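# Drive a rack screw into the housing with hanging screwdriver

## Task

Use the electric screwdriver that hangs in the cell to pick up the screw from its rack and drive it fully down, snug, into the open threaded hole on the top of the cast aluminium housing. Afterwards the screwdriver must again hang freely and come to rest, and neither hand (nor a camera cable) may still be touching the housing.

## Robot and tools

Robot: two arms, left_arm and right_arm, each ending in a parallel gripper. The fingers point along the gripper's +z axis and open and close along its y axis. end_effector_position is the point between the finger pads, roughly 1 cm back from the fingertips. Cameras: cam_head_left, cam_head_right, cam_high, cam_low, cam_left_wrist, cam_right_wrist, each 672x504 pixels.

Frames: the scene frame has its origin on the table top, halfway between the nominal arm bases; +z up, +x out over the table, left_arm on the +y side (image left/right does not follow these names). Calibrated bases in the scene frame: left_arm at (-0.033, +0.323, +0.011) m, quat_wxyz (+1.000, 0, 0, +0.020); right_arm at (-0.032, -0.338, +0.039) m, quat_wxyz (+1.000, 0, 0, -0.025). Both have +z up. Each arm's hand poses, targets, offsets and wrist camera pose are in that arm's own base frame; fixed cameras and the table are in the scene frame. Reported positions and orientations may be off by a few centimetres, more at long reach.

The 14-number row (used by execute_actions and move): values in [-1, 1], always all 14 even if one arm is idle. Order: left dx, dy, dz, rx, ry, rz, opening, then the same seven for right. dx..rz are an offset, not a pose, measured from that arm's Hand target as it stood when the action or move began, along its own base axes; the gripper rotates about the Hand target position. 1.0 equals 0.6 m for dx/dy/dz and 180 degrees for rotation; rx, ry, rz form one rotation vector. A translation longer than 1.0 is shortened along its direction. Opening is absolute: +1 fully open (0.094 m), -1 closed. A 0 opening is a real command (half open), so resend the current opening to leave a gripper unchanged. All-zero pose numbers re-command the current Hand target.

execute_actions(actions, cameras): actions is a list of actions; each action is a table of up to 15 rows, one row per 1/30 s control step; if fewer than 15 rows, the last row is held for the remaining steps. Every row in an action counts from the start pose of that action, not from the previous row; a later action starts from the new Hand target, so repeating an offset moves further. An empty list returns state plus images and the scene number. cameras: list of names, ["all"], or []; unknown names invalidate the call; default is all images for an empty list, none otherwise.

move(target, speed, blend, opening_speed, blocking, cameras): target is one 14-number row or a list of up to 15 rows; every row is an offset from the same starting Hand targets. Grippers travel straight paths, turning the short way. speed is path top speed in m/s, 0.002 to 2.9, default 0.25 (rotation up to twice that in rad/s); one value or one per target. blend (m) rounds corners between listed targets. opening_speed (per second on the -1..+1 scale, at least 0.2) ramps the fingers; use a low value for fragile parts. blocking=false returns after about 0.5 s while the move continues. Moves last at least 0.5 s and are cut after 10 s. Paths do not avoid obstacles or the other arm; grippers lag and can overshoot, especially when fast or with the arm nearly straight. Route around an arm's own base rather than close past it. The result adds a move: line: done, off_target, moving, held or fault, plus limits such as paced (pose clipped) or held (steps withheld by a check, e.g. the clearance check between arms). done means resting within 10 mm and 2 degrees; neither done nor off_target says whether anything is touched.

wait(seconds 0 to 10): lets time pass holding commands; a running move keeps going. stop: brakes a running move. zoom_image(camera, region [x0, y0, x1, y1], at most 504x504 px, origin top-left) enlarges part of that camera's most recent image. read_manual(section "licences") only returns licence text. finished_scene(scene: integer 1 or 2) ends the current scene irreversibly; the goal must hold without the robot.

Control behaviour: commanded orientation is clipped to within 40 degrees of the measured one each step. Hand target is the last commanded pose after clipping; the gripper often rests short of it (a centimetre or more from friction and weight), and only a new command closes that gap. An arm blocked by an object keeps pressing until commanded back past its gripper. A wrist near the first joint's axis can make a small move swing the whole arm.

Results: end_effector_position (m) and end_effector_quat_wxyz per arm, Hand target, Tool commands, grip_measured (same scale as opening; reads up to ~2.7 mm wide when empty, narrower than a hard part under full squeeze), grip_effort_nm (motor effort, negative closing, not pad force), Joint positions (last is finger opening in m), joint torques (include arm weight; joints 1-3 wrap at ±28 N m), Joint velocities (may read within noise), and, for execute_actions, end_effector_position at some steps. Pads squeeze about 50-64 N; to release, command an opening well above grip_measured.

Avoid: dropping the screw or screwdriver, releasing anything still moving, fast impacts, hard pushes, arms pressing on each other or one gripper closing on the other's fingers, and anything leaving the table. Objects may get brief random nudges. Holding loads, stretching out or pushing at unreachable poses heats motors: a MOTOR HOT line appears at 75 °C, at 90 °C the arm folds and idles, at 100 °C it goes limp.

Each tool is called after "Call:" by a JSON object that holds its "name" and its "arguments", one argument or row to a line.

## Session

Call:
{"name": "execute_actions", "arguments": {
  "actions": []
}}

Scene clock: 0.00 s.
left_arm: end_effector_position=(+0.3974, +0.0198, +0.1260) grip_measured=+1.000 grip_effort_nm=n/a end_effector_quat_wxyz=(+0.642, -0.052, +0.765, +0.020) | right_arm: end_effector_position=(+0.3878, -0.0199, +0.1208) grip_measured=+1.000 grip_effort_nm=n/a end_effector_quat_wxyz=(+0.631, +0.014, +0.775, -0.044)
Joint positions: left_arm=[0.006 1.565 0.319 1.069 -0.092 -0.053 0.094] | right_arm=[-0.027 1.525 0.289 1.034 0.059 -0.039 0.094]
Joint velocities: within noise
Joint torques (N m): no reading
Heat: left arm: 33 °C; right arm: 32 °C.
Hand target: left_arm +0.3991, +0.0199, +0.1311; +0.647, -0.052, +0.760, +0.020 | right_arm +0.3908, -0.0200, +0.1314; +0.643, +0.014, +0.764, -0.044
Tool commands: left_gripper/opening=+1.0 right_gripper/opening=+1.0

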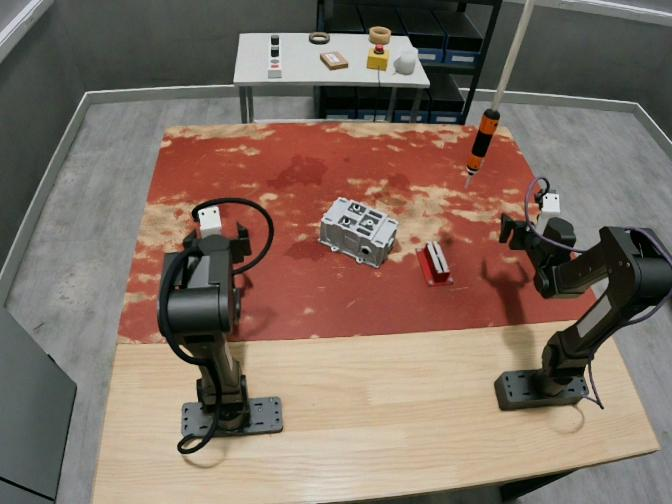

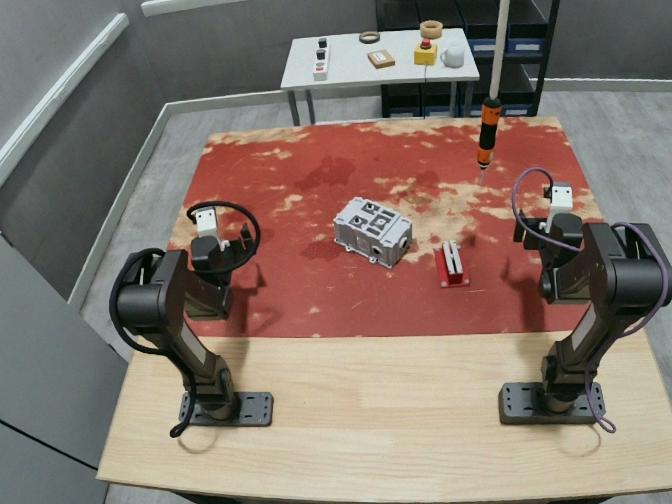

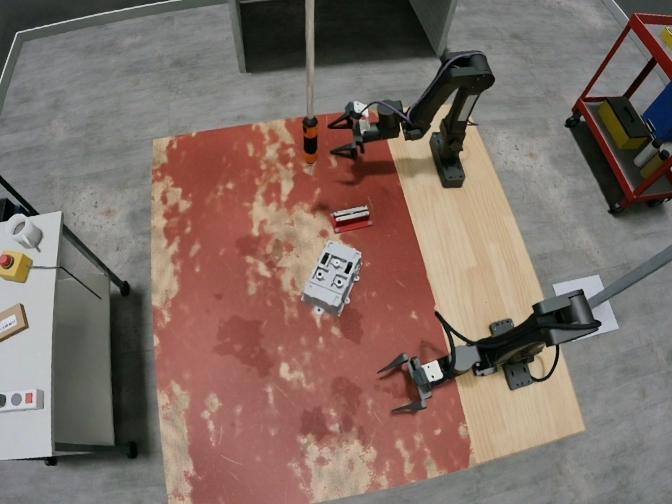

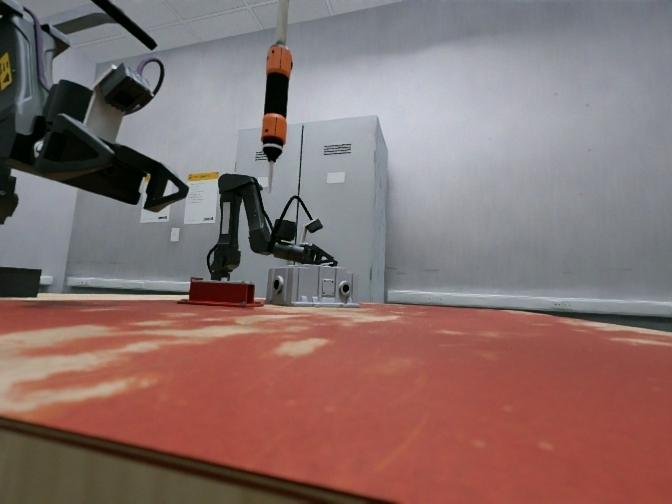

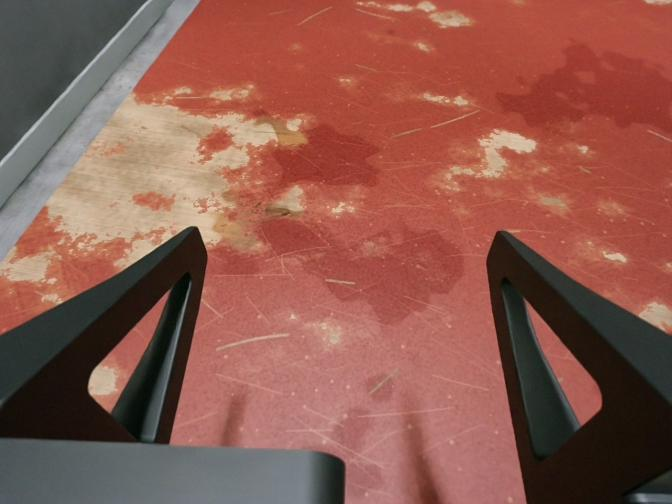

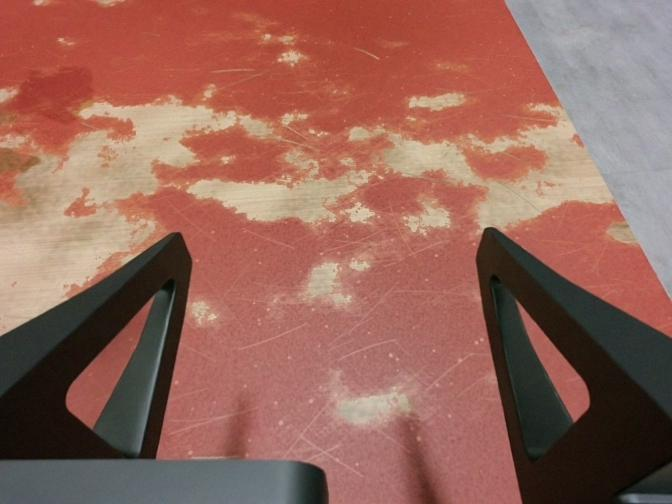

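Call:
{"name": "move", "arguments": {
  "target": [-0.032, -0.6, 0.182, 0.001, 0.193, -0.036, -0.9, -0.1047, 0.1333, 0.3727, 0.0091, -0.0536, 0.1381, 1],
  "speed": 0.3,
  "cameras": ["cam_left_wrist", "cam_right_wrist", "cam_head_right"]
}}

Scene clock: 36.10 s.
left_arm: end_effector_position=(+0.3738, -0.3390, +0.2391) grip_measured=-0.898 grip_effort_nm=-0.149 end_effector_quat_wxyz=(+0.388, +0.009, +0.922, -0.001) | right_arm: end_effector_position=(+0.3320, +0.0559, +0.3339) grip_measured=+1.000 grip_effort_nm=0.017 end_effector_quat_wxyz=(+0.684, -0.129, +0.711, +0.104)
Joint positions: left_arm=[-0.943 2.036 2.073 -1.059 -0.611 -0.747 0.005] | right_arm=[-0.018 0.835 0.716 0.073 -0.348 -0.044 0.094]
Joint torques (N m): left_arm=[0.69 -8.88 10.99 1.14 -0.43 -0.07] | right_arm=[0.44 -2.17 10.14 1.55 -0.14 0.02]
Heat: left arm: 35 °C; right arm: 38 °C.
Hand target: left_arm +0.3798, -0.3400, +0.2403; +0.391, -0.001, +0.921, +0.000 | right_arm +0.3281, +0.0600, +0.3549; +0.699, -0.138, +0.694, +0.108
Off the commanded pose: left_arm 0.006 m, 1 deg | right_arm 0.022 m, 3 deg.
move: off_target (right_arm)
Images, in order (width x height): cam_head_right 672x504, cam_left_wrist 672x504, cam_right_wrist 672x504.

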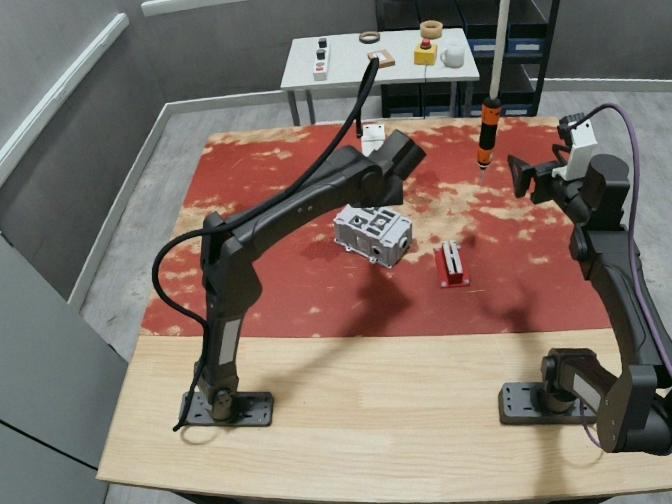

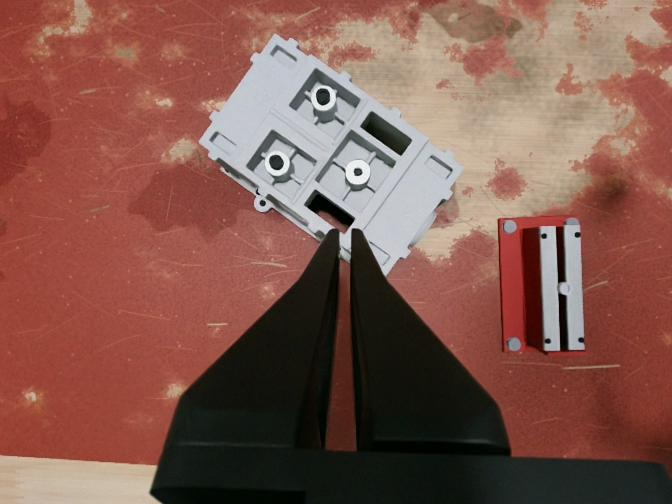

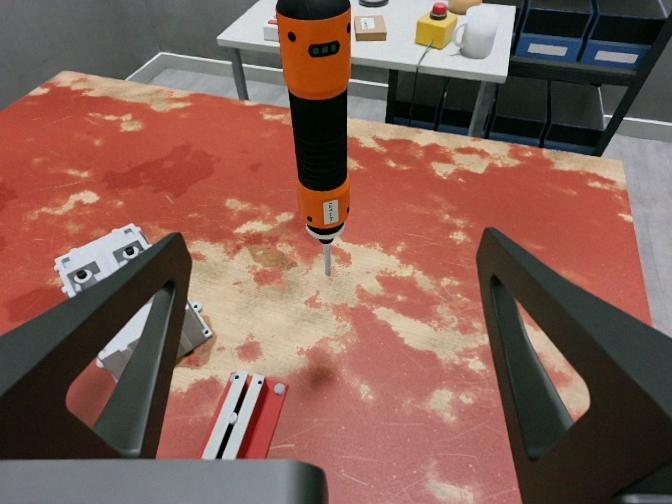

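Call:
{"name": "move", "arguments": {
  "target": [-0.003, 0.1833, -0.1, -0.1261, -0.1915, -0.3578, 1, 0.1472, 0.0625, -0.1015, 0, 0, 0, 1],
  "speed": 0.2,
  "cameras": ["cam_left_wrist", "cam_right_wrist"]
}}

Scene clock: 128.17 s.
left_arm: end_effector_position=(+0.3797, -0.2305, +0.1884) grip_measured=+0.998 grip_effort_nm=0.105 end_effector_quat_wxyz=(+0.568, +0.406, +0.613, -0.370) | right_arm: end_effector_position=(+0.4152, +0.0962, +0.2854) grip_measured=+1.000 grip_effort_nm=0.022 end_effector_quat_wxyz=(+0.686, -0.138, +0.706, +0.109)
Joint positions: left_arm=[-0.218 1.714 0.75 0.826 0.939 0.12 0.094] | right_arm=[0.136 1.26 0.716 0.507 -0.215 -0.044 0.094]
Joint torques (N m): left_arm=[0.28 -5.86 5.89 1.94 0.19 0.05] | right_arm=[0.49 -4.63 6.98 1.97 0.1 0]
Heat: left arm: 39 °C; right arm: 40 °C.
Hand target: left_arm +0.3779, -0.2302, +0.1802; +0.563, +0.408, +0.614, -0.373 | right_arm +0.4164, +0.0974, +0.2940; +0.699, -0.138, +0.694, +0.107
Off the commanded pose: left_arm 0.008 m, 1 deg | right_arm 0.009 m, 2 deg.
move: done
Images, in order (width x height): cam_left_wrist 672x504, cam_right_wrist 672x504.

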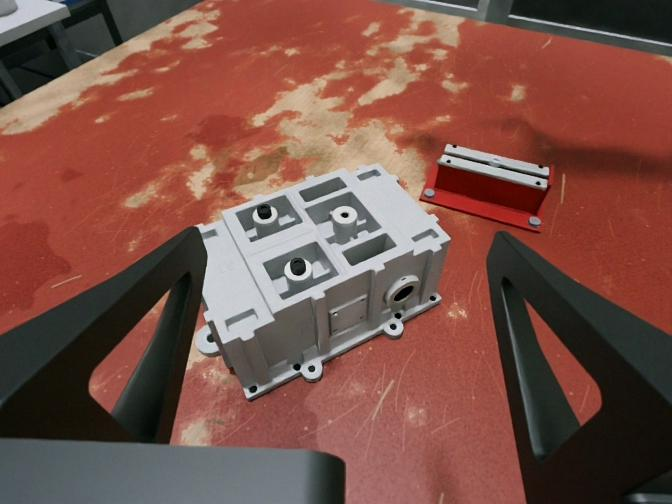

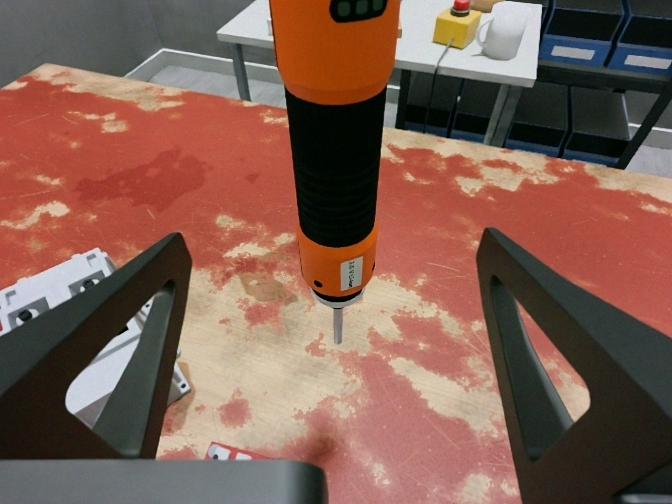

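Call:
{"name": "move", "arguments": {
  "target": [
    [0,0,0,0,0,0,1, 0.0773, 0.0265, 0.006, 0, 0, 0, 1],
    [0,0,0,0,0,0,1, 0.0773, 0.0265, 0.006, 0, 0, 0, -0.45]
  ],
  "speed": 0.12,
  "opening_speed": 0.6,
  "cameras": ["cam_right_wrist", "cam_low"]
}}

Scene clock: 145.77 s.
left_arm: end_effector_position=(+0.3796, -0.2306, +0.1887) grip_measured=+0.998 grip_effort_nm=0.105 end_effector_quat_wxyz=(+0.568, +0.406, +0.613, -0.370) | right_arm: end_effector_position=(+0.4554, +0.1108, +0.2712) grip_measured=-0.305 grip_effort_nm=-0.994 end_effector_quat_wxyz=(+0.672, -0.139, +0.719, +0.109)
Joint positions: left_arm=[-0.218 1.714 0.75 0.827 0.94 0.12 0.094] | right_arm=[0.167 1.447 0.836 0.538 -0.183 -0.044 0.033]
Joint torques (N m): left_arm=[0.31 -5.86 5.9 1.92 0.19 0.06] | right_arm=[0.42 -6.04 10.33 1.96 0.07 -0.03]
Heat: left arm: 37 °C; right arm: 40 °C.
Hand target: left_arm +0.3779, -0.2302, +0.1802; +0.563, +0.408, +0.614, -0.373 | right_arm +0.4628, +0.1133, +0.2977; +0.699, -0.138, +0.694, +0.108
Off the commanded pose: left_arm 0.009 m, 1 deg | right_arm 0.028 m, 4 deg.
move: off_target (right_arm); target 2's new opening was sent with right_arm's hand 0.028 m and 4 deg from that target
Images, in order (width x height): cam_low 672x504, cam_right_wrist 672x504.

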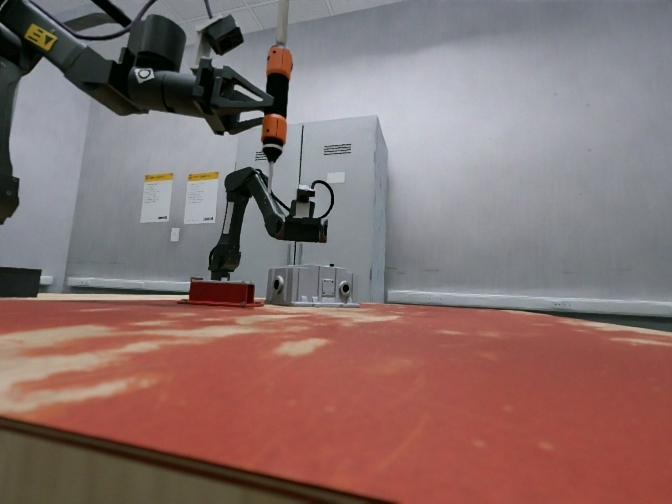

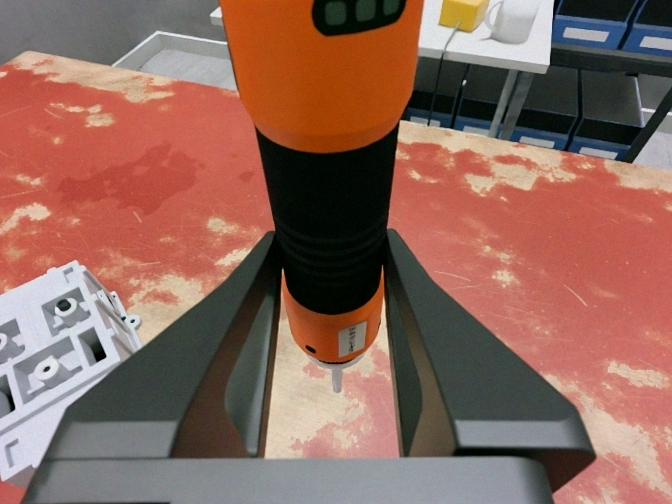

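Call:
{"name": "move", "arguments": {
  "target": [0,0,0,0,0,0,1, -0.2105, 0.1095, -0.0795, -0.0076, 0.0209, 0, -0.45],
  "speed": 0.12,
  "cameras": ["cam_right_wrist", "cam_low", "cam_left_wrist"]
}}

Call:
{"name": "zoom_image", "arguments": {
  "camera": "cam_right_wrist",
  "region": [260, 330, 430, 480]
}}

Call:
{"name": "zoom_image", "arguments": {
  "camera": "cam_left_wrist",
  "region": [400, 0, 600, 240]
}}

Scene clock: 170.23 s.
left_arm: end_effector_position=(+0.3796, -0.2306, +0.1888) grip_measured=+0.998 grip_effort_nm=0.105 end_effector_quat_wxyz=(+0.568, +0.406, +0.612, -0.370) | right_arm: end_effector_position=(+0.3412, +0.1807, +0.2473) grip_measured=-0.306 grip_effort_nm=-1.013 end_effector_quat_wxyz=(+0.670, -0.145, +0.721, +0.101)
Joint positions: left_arm=[-0.218 1.714 0.75 0.828 0.94 0.12 0.094] | right_arm=[0.599 1.122 0.522 0.516 0.251 -0.029 0.033]
Joint torques (N m): left_arm=[0.32 -5.87 5.89 1.92 0.19 0.06] | right_arm=[0.46 -5.76 5.82 1.59 0.1 0.01]
Heat: left arm: 36 °C; right arm: 43 °C.
Hand target: left_arm +0.3779, -0.2302, +0.1802; +0.563, +0.408, +0.614, -0.373 | right_arm +0.3365, +0.1790, +0.2501; +0.674, -0.142, +0.718, +0.104
Off the commanded pose: left_arm 0.009 m, 1 deg | right_arm 0.006 m, 1 deg.
move: done
Images, in order (width x height): cam_low 672x504, cam_left_wrist 672x504, cam_right_wrist 672x504.

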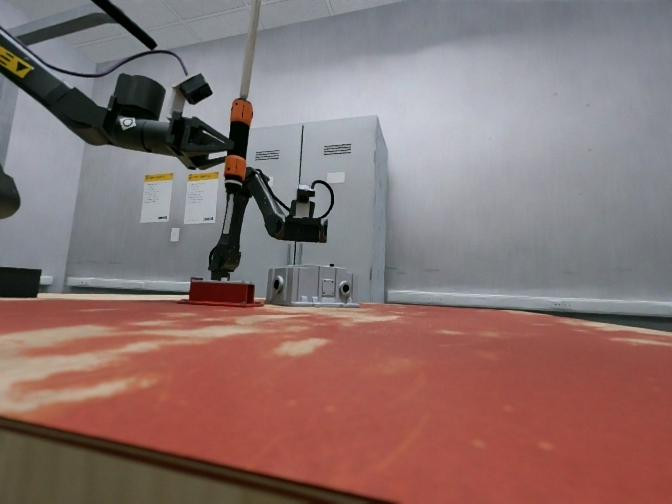

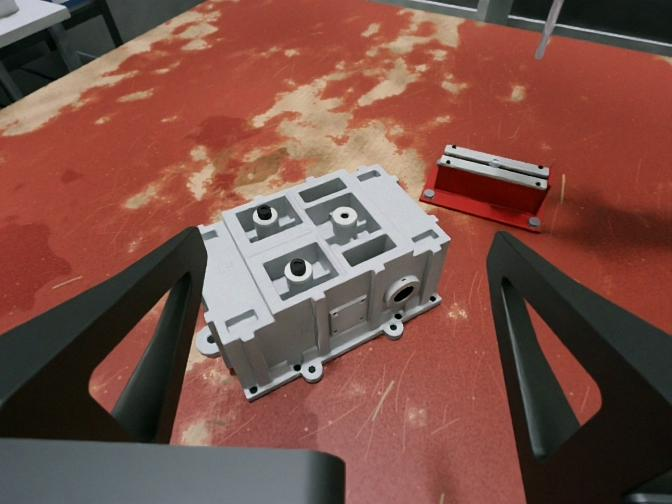

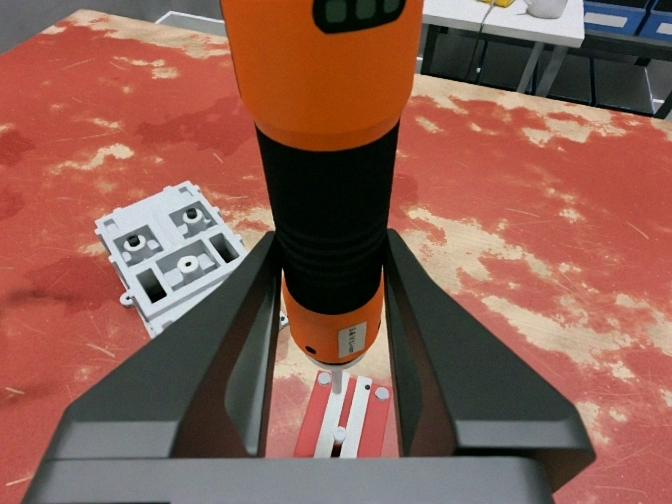

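Scaled by 2.965 from the camera's 672x504 image, which has a finer 960x720 frame.

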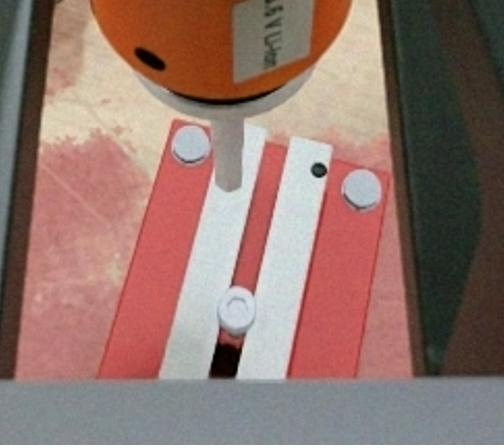

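Scaled by 2.100 from the camera's 672x504 image, which has a finer 960x720 frame.

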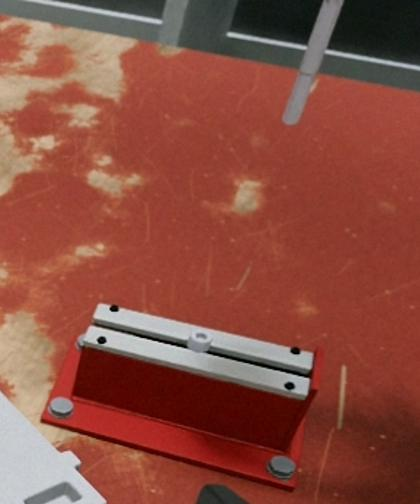

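Call:
{"name": "move", "arguments": {
  "target": [0,0,0,0,0,0,1, 0.0055, 0.0015, -0.1435, 0, 0, 0, -0.45],
  "speed": 0.1,
  "cameras": ["cam_right_wrist", "cam_left_wrist"]
}}

Call:
{"name": "zoom_image", "arguments": {
  "camera": "cam_right_wrist",
  "region": [290, 350, 390, 450]
}}

Call:
{"name": "zoom_image", "arguments": {
  "camera": "cam_left_wrist",
  "region": [430, 80, 560, 210]
}}

Scene clock: 210.10 s.
left_arm: end_effector_position=(+0.3796, -0.2306, +0.1888) grip_measured=+0.998 grip_effort_nm=0.105 end_effector_quat_wxyz=(+0.569, +0.406, +0.612, -0.370) | right_arm: end_effector_position=(+0.3410, +0.1805, +0.1664) grip_measured=-0.306 grip_effort_nm=-1.013 end_effector_quat_wxyz=(+0.673, -0.143, +0.719, +0.102)
Joint positions: left_arm=[-0.218 1.714 0.75 0.828 0.94 0.12 0.094] | right_arm=[0.599 1.422 0.299 1.046 0.252 -0.026 0.033]
Joint torques (N m): left_arm=[0.31 -5.85 5.93 1.91 0.19 0.05] | right_arm=[-0.03 -3.69 4.38 1.83 0.01 0.01]
Heat: left arm: 36 °C; right arm: 42 °C.
Hand target: left_arm +0.3780, -0.2302, +0.1802; +0.563, +0.408, +0.614, -0.373 | right_arm +0.3397, +0.1799, +0.1639; +0.674, -0.142, +0.718, +0.104
Off the commanded pose: left_arm 0.009 m, 1 deg | right_arm 0.003 m, 0 deg.
move: done
Images, in order (width x height): cam_left_wrist 672x504, cam_right_wrist 672x504.

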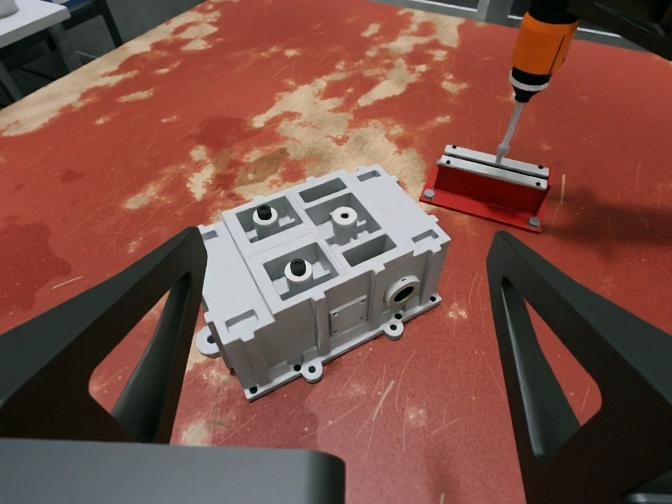

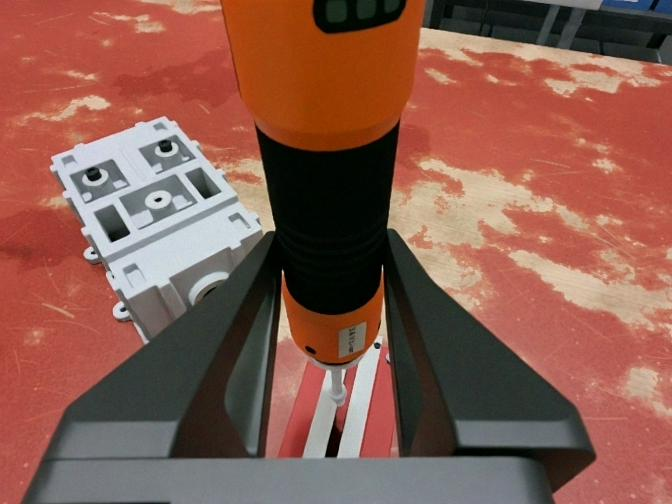

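Scaled by 5.040 from the camera's 672x504 image, which has a finer 960x720 frame.

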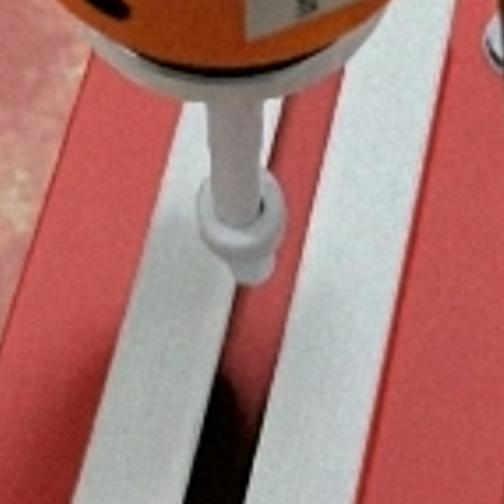

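Scaled by 3.877 from the camera's 672x504 image, which has a finer 960x720 frame.

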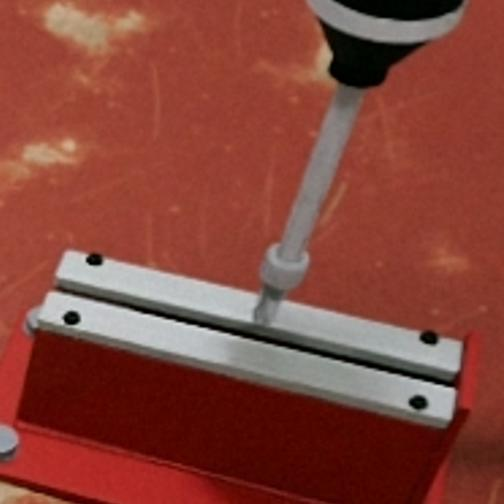

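Call:
{"name": "move", "arguments": {
  "target": [
    [0,0,0,0,0,0,1, 0, 0, 0.2083, 0, 0, 0, -0.45],
    [0,0,0,0,0,0,1, 0.1262, 0.2885, 0.2083, 0, 0, 0, -0.45]
  ],
  "speed": 0.15,
  "blend": 0.03,
  "cameras": ["cam_right_wrist", "cam_left_wrist"]
}}

Call:
{"name": "zoom_image", "arguments": {
  "camera": "cam_right_wrist",
  "region": [270, 330, 410, 460]
}}

Call:
{"name": "zoom_image", "arguments": {
  "camera": "cam_left_wrist",
  "region": [270, 80, 420, 240]
}}

Scene clock: 242.67 s.
left_arm: end_effector_position=(+0.3796, -0.2306, +0.1888) grip_measured=+0.998 grip_effort_nm=0.110 end_effector_quat_wxyz=(+0.569, +0.406, +0.612, -0.370) | right_arm: end_effector_position=(+0.4127, +0.3457, +0.2717) grip_measured=-0.306 grip_effort_nm=-1.009 end_effector_quat_wxyz=(+0.662, -0.150, +0.729, +0.092)
Joint positions: left_arm=[-0.218 1.714 0.75 0.828 0.94 0.12 0.094] | right_arm=[0.859 1.753 1.195 0.434 0.514 -0.004 0.033]
Joint torques (N m): left_arm=[0.28 -5.82 5.9 1.93 0.2 0.05] | right_arm=[0.51 -9.01 10.32 1.64 0.05 0]
Heat: left arm: 35 °C; right arm: 42 °C.
Hand target: left_arm +0.3779, -0.2302, +0.1802; +0.563, +0.408, +0.614, -0.373 | right_arm +0.4154, +0.3531, +0.2890; +0.674, -0.142, +0.718, +0.104
Off the commanded pose: left_arm 0.009 m, 1 deg | right_arm 0.019 m, 2 deg.
move: off_target (right_arm)
Images, in order (width x height): cam_left_wrist 672x504, cam_right_wrist 672x504.

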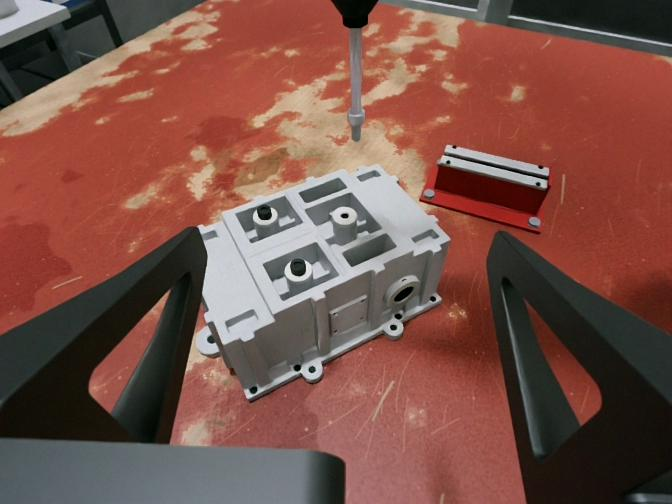

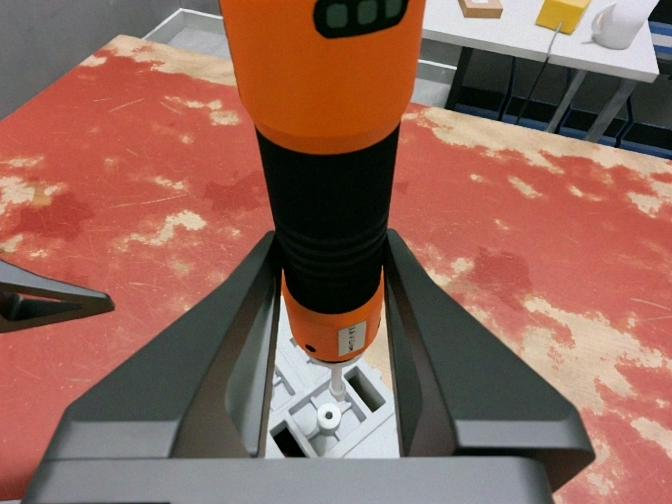

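Scaled by 3.600 from the camera's 672x504 image, which has a finer 960x720 frame.

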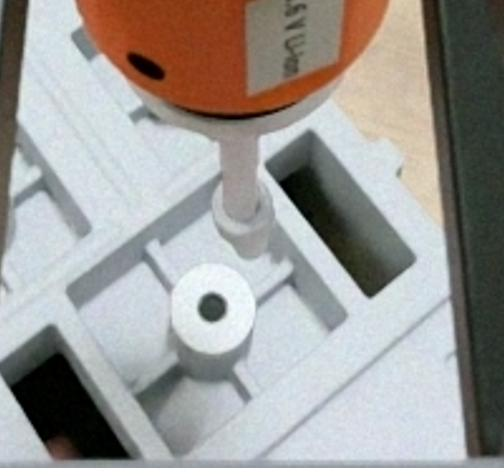

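Scaled by 3.150 from the camera's 672x504 image, which has a finer 960x720 frame.

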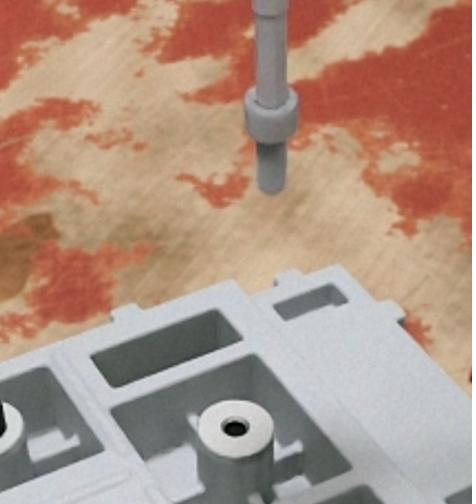

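Call:
{"name": "move", "arguments": {
  "target": [0,0,0,0,0,0,1, -0.0098, 0.0, -0.11, 0, 0, 0, -0.45],
  "speed": 0.08,
  "cameras": ["cam_right_wrist", "cam_left_wrist"]
}}

Call:
{"name": "zoom_image", "arguments": {
  "camera": "cam_right_wrist",
  "region": [300, 370, 370, 440]
}}

Call:
{"name": "zoom_image", "arguments": {
  "camera": "cam_left_wrist",
  "region": [315, 165, 375, 235]
}}

Scene clock: 268.60 s.
left_arm: end_effector_position=(+0.3796, -0.2306, +0.1888) grip_measured=+0.998 grip_effort_nm=0.105 end_effector_quat_wxyz=(+0.569, +0.406, +0.612, -0.370) | right_arm: end_effector_position=(+0.4132, +0.3486, +0.2267) grip_measured=-0.306 grip_effort_nm=-1.009 end_effector_quat_wxyz=(+0.672, -0.139, +0.720, +0.099)
Joint positions: left_arm=[-0.218 1.714 0.75 0.828 0.94 0.12 0.094] | right_arm=[0.866 1.845 1.08 0.676 0.527 0 0.033]
Joint torques (N m): left_arm=[0.29 -5.85 5.9 1.91 0.19 0.05] | right_arm=[0.91 -9.31 5.39 1.84 0.01 0.01]
Heat: left arm: 35 °C; right arm: 42 °C.
Hand target: left_arm +0.3779, -0.2302, +0.1802; +0.563, +0.408, +0.614, -0.373 | right_arm +0.4096, +0.3531, +0.2229; +0.674, -0.142, +0.718, +0.104
Off the commanded pose: left_arm 0.009 m, 1 deg | right_arm 0.007 m, 1 deg.
move: done
Images, in order (width x height): cam_left_wrist 672x504, cam_right_wrist 672x504.

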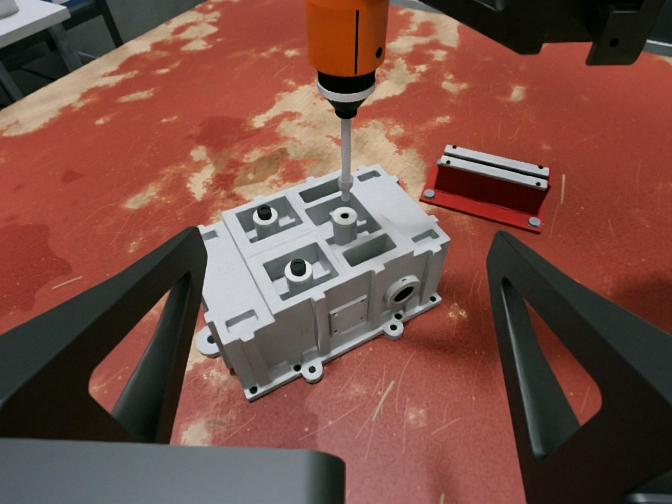

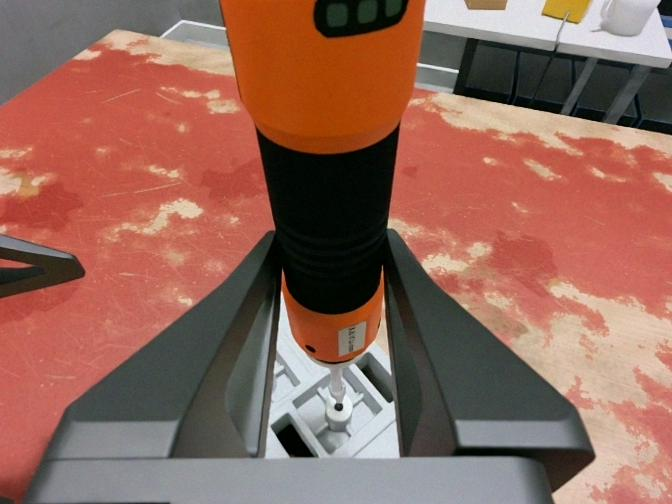

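Scaled by 7.200 from the camera's 672x504 image, which has a finer 960x720 frame.

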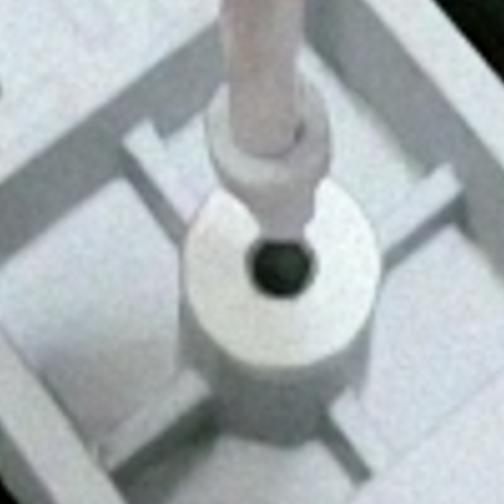

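Scaled by 7.200 from the camera's 672x504 image, which has a finer 960x720 frame.

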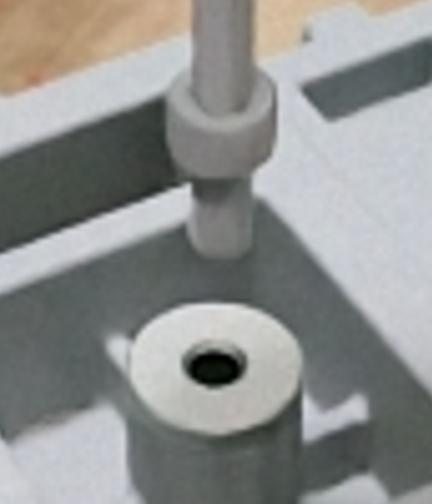

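Call:
{"name": "move", "arguments": {
  "target": [0,0,0,0,0,0,1, 0.0, 0.0, -0.037, 0, 0, 0, -0.45],
  "speed": 0.05,
  "cameras": ["cam_right_wrist", "cam_left_wrist"]
}}

Call:
{"name": "zoom_image", "arguments": {
  "camera": "cam_right_wrist",
  "region": [300, 370, 370, 440]
}}

Call:
{"name": "zoom_image", "arguments": {
  "camera": "cam_left_wrist",
  "region": [315, 165, 375, 235]
}}

Scene clock: 313.73 s.
left_arm: end_effector_position=(+0.3796, -0.2306, +0.1888) grip_measured=+0.998 grip_effort_nm=0.105 end_effector_quat_wxyz=(+0.569, +0.406, +0.612, -0.370) | right_arm: end_effector_position=(+0.4135, +0.3487, +0.2085) grip_measured=-0.306 grip_effort_nm=-1.009 end_effector_quat_wxyz=(+0.675, -0.137, +0.718, +0.100)
Joint positions: left_arm=[-0.218 1.714 0.75 0.828 0.94 0.12 0.094] | right_arm=[0.866 1.888 1.044 0.764 0.528 0 0.033]
Joint torques (N m): left_arm=[0.32 -5.83 5.9 1.92 0.2 0.05] | right_arm=[1.01 -9.13 5.07 1.82 0.02 -0.03]
Heat: left arm: 35 °C; right arm: 45 °C.
Hand target: left_arm +0.3779, -0.2302, +0.1802; +0.563, +0.408, +0.614, -0.373 | right_arm +0.4096, +0.3530, +0.2007; +0.674, -0.142, +0.718, +0.104
Off the commanded pose: left_arm 0.009 m, 1 deg | right_arm 0.010 m, 1 deg.
move: done
Images, in order (width x height): cam_left_wrist 672x504, cam_right_wrist 672x504.

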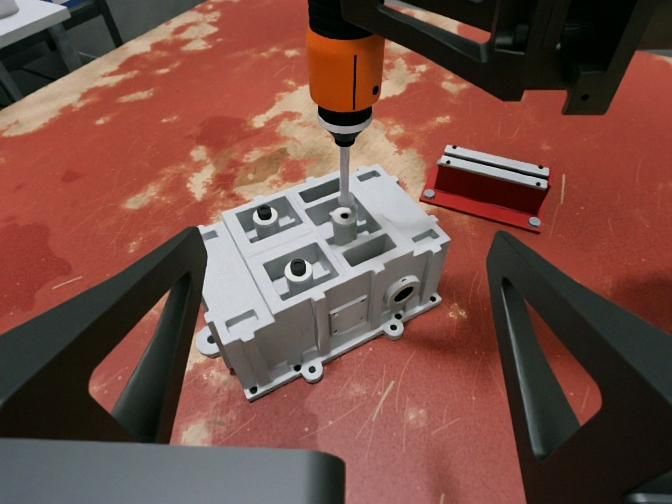

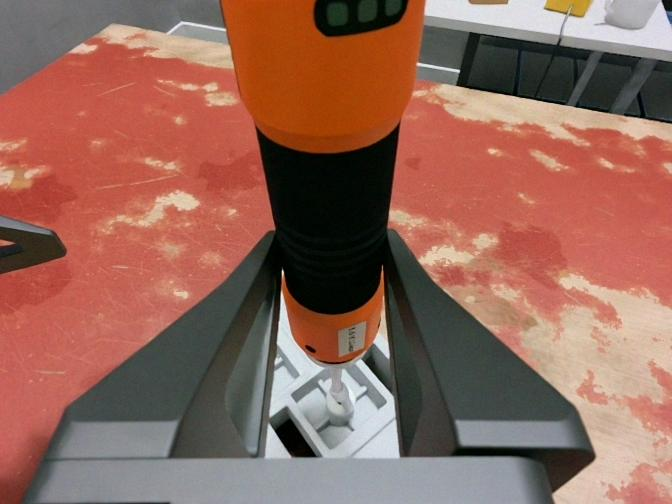

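Scaled by 7.200 from the camera's 672x504 image, which has a finer 960x720 frame.

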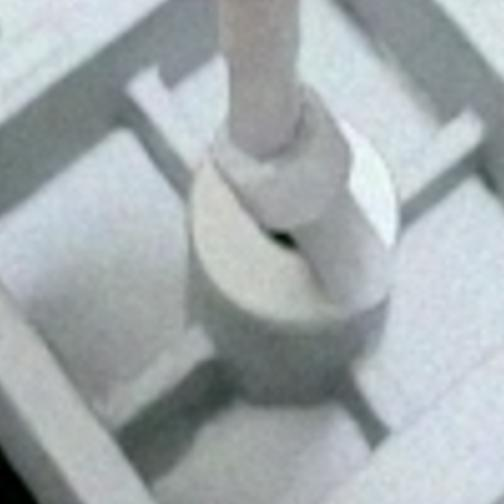

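Scaled by 7.200 from the camera's 672x504 image, which has a finer 960x720 frame.

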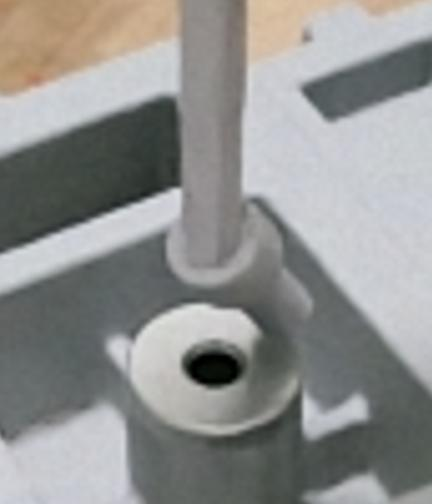

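Call:
{"name": "move", "arguments": {
  "target": [0,0,0,0,0,0,1, 0.0, 0.0, 0.09, 0, 0, 0, -0.45],
  "speed": 0.05,
  "cameras": ["cam_right_wrist", "cam_left_wrist"]
}}

Call:
{"name": "zoom_image", "arguments": {
  "camera": "cam_right_wrist",
  "region": [300, 350, 390, 440]
}}

Call:
{"name": "zoom_image", "arguments": {
  "camera": "cam_left_wrist",
  "region": [300, 135, 400, 235]
}}

Scene clock: 324.10 s.
left_arm: end_effector_position=(+0.3796, -0.2306, +0.1889) grip_measured=+0.998 grip_effort_nm=0.105 end_effector_quat_wxyz=(+0.569, +0.406, +0.612, -0.370) | right_arm: end_effector_position=(+0.4126, +0.3480, +0.2196) grip_measured=-0.306 grip_effort_nm=-1.018 end_effector_quat_wxyz=(+0.655, -0.151, +0.735, +0.085)
Joint positions: left_arm=[-0.218 1.714 0.75 0.829 0.94 0.12 0.094] | right_arm=[0.866 1.836 1.095 0.594 0.528 0.001 0.033]
Joint torques (N m): left_arm=[0.34 -5.85 5.9 1.92 0.2 0.06] | right_arm=[0.94 -13.96 9.44 1.43 0.01 -0.05]
Heat: left arm: 35 °C; right arm: 45 °C.
Hand target: left_arm +0.3780, -0.2302, +0.1802; +0.563, +0.408, +0.614, -0.373 | right_arm +0.4095, +0.3531, +0.2546; +0.674, -0.143, +0.718, +0.104
Off the commanded pose: left_arm 0.009 m, 1 deg | right_arm 0.036 m, 4 deg.
move: off_target (right_arm)
Images, in order (width x height): cam_left_wrist 672x504, cam_right_wrist 672x504.

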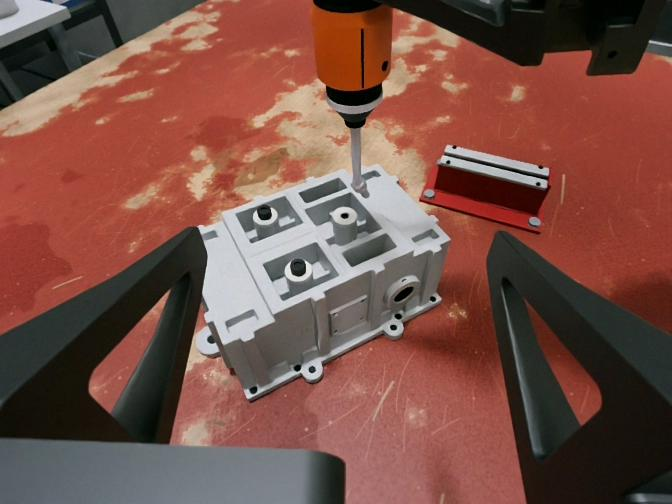

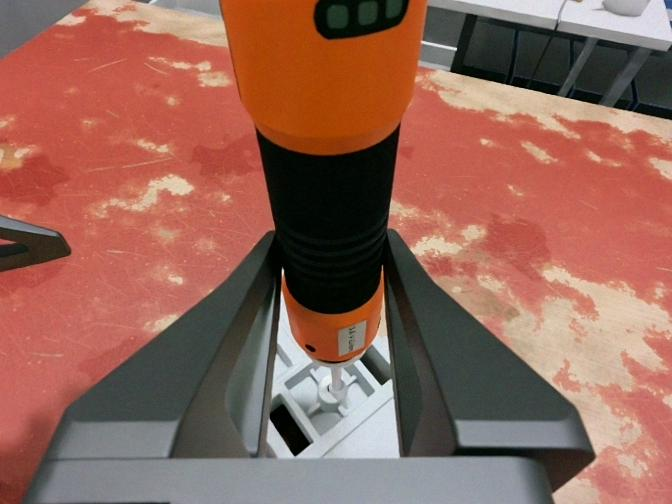

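Scaled by 5.600 from the camera's 672x504 image, which has a finer 960x720 frame.

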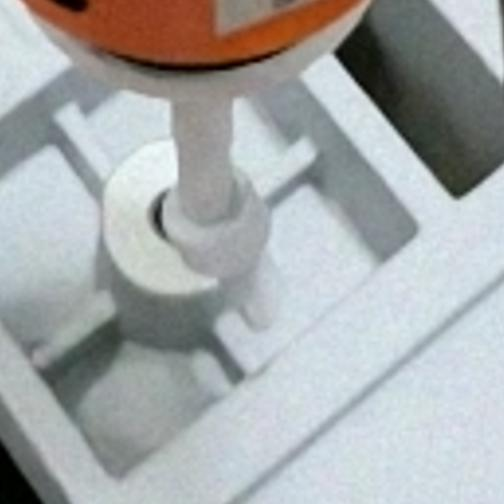

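Scaled by 5.040 from the camera's 672x504 image, which has a finer 960x720 frame.

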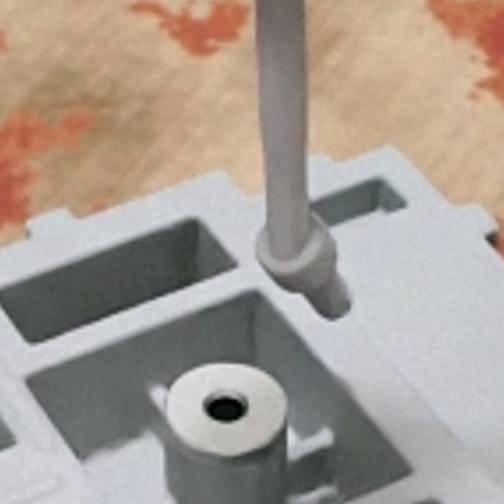

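Call:
{"name": "move", "arguments": {
  "target": [
    [0,0,0,0,0,0,1, 0.0, 0.0, 0.1, 0, 0, 0, -0.45],
    [0,0,0,0,0,0,1, -0.1232, -0.2805, -0.003, 0, 0, 0, -0.45]
  ],
  "speed": [0.06, 0.09],
  "blend": 0.03,
  "cameras": ["cam_right_wrist", "cam_left_wrist"]
}}

Call:
{"name": "zoom_image", "arguments": {
  "camera": "cam_right_wrist",
  "region": [280, 350, 400, 460]
}}

Call:
{"name": "zoom_image", "arguments": {
  "camera": "cam_left_wrist",
  "region": [430, 20, 600, 210]
}}

Scene clock: 402.97 s.
left_arm: end_effector_position=(+0.3796, -0.2306, +0.1889) grip_measured=+0.998 grip_effort_nm=0.095 end_effector_quat_wxyz=(+0.569, +0.406, +0.612, -0.370) | right_arm: end_effector_position=(+0.3393, +0.1850, +0.2437) grip_measured=-0.306 grip_effort_nm=-1.009 end_effector_quat_wxyz=(+0.662, -0.141, +0.731, +0.094)
Joint positions: left_arm=[-0.218 1.714 0.75 0.829 0.94 0.12 0.094] | right_arm=[0.633 1.128 0.538 0.478 0.299 -0.016 0.033]
Joint torques (N m): left_arm=[0.28 -5.85 5.91 1.91 0.19 0.04] | right_arm=[-0.36 -5.68 5.67 1.87 -0.18 -0.11]
Heat: left arm: 35 °C; right arm: 42 °C.
Hand target: left_arm +0.3780, -0.2302, +0.1802; +0.563, +0.408, +0.614, -0.373 | right_arm +0.3357, +0.1847, +0.2528; +0.674, -0.142, +0.718, +0.104
Off the commanded pose: left_arm 0.009 m, 1 deg | right_arm 0.010 m, 2 deg.
move: done
Images, in order (width x height): cam_left_wrist 672x504, cam_right_wrist 672x504.

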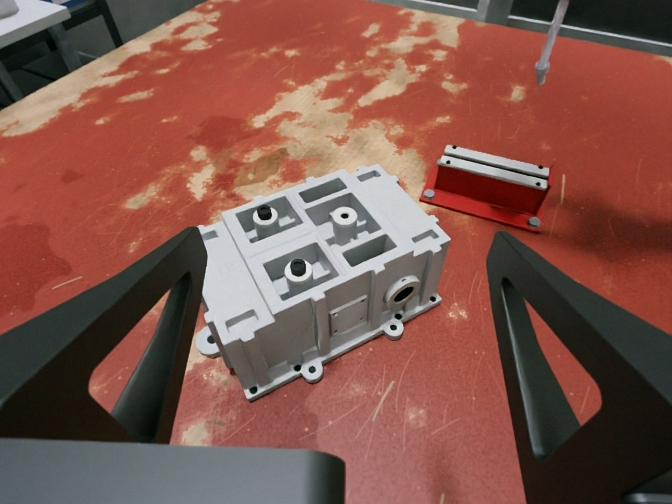

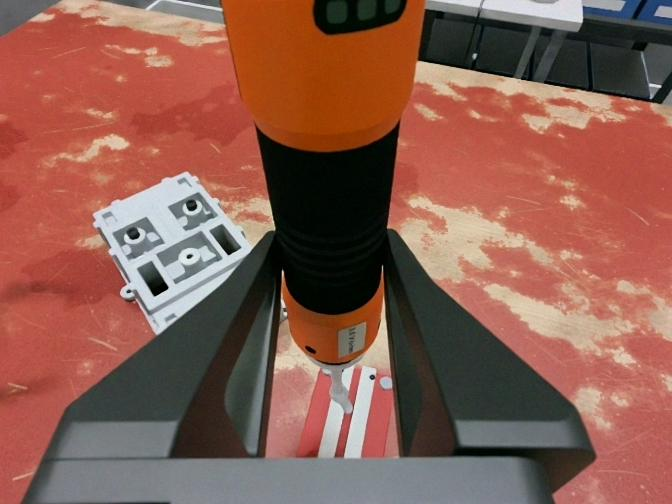

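Scaled by 4.200 from the camera's 672x504 image, which has a finer 960x720 frame.

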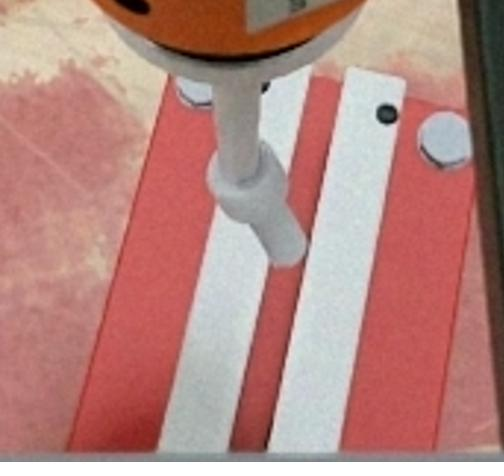

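Scaled by 2.653 from the camera's 672x504 image, which has a finer 960x720 frame.

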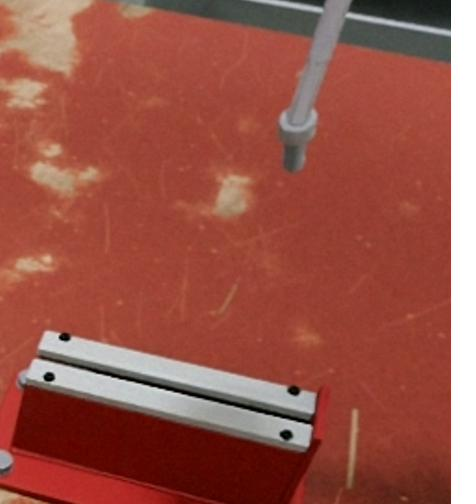

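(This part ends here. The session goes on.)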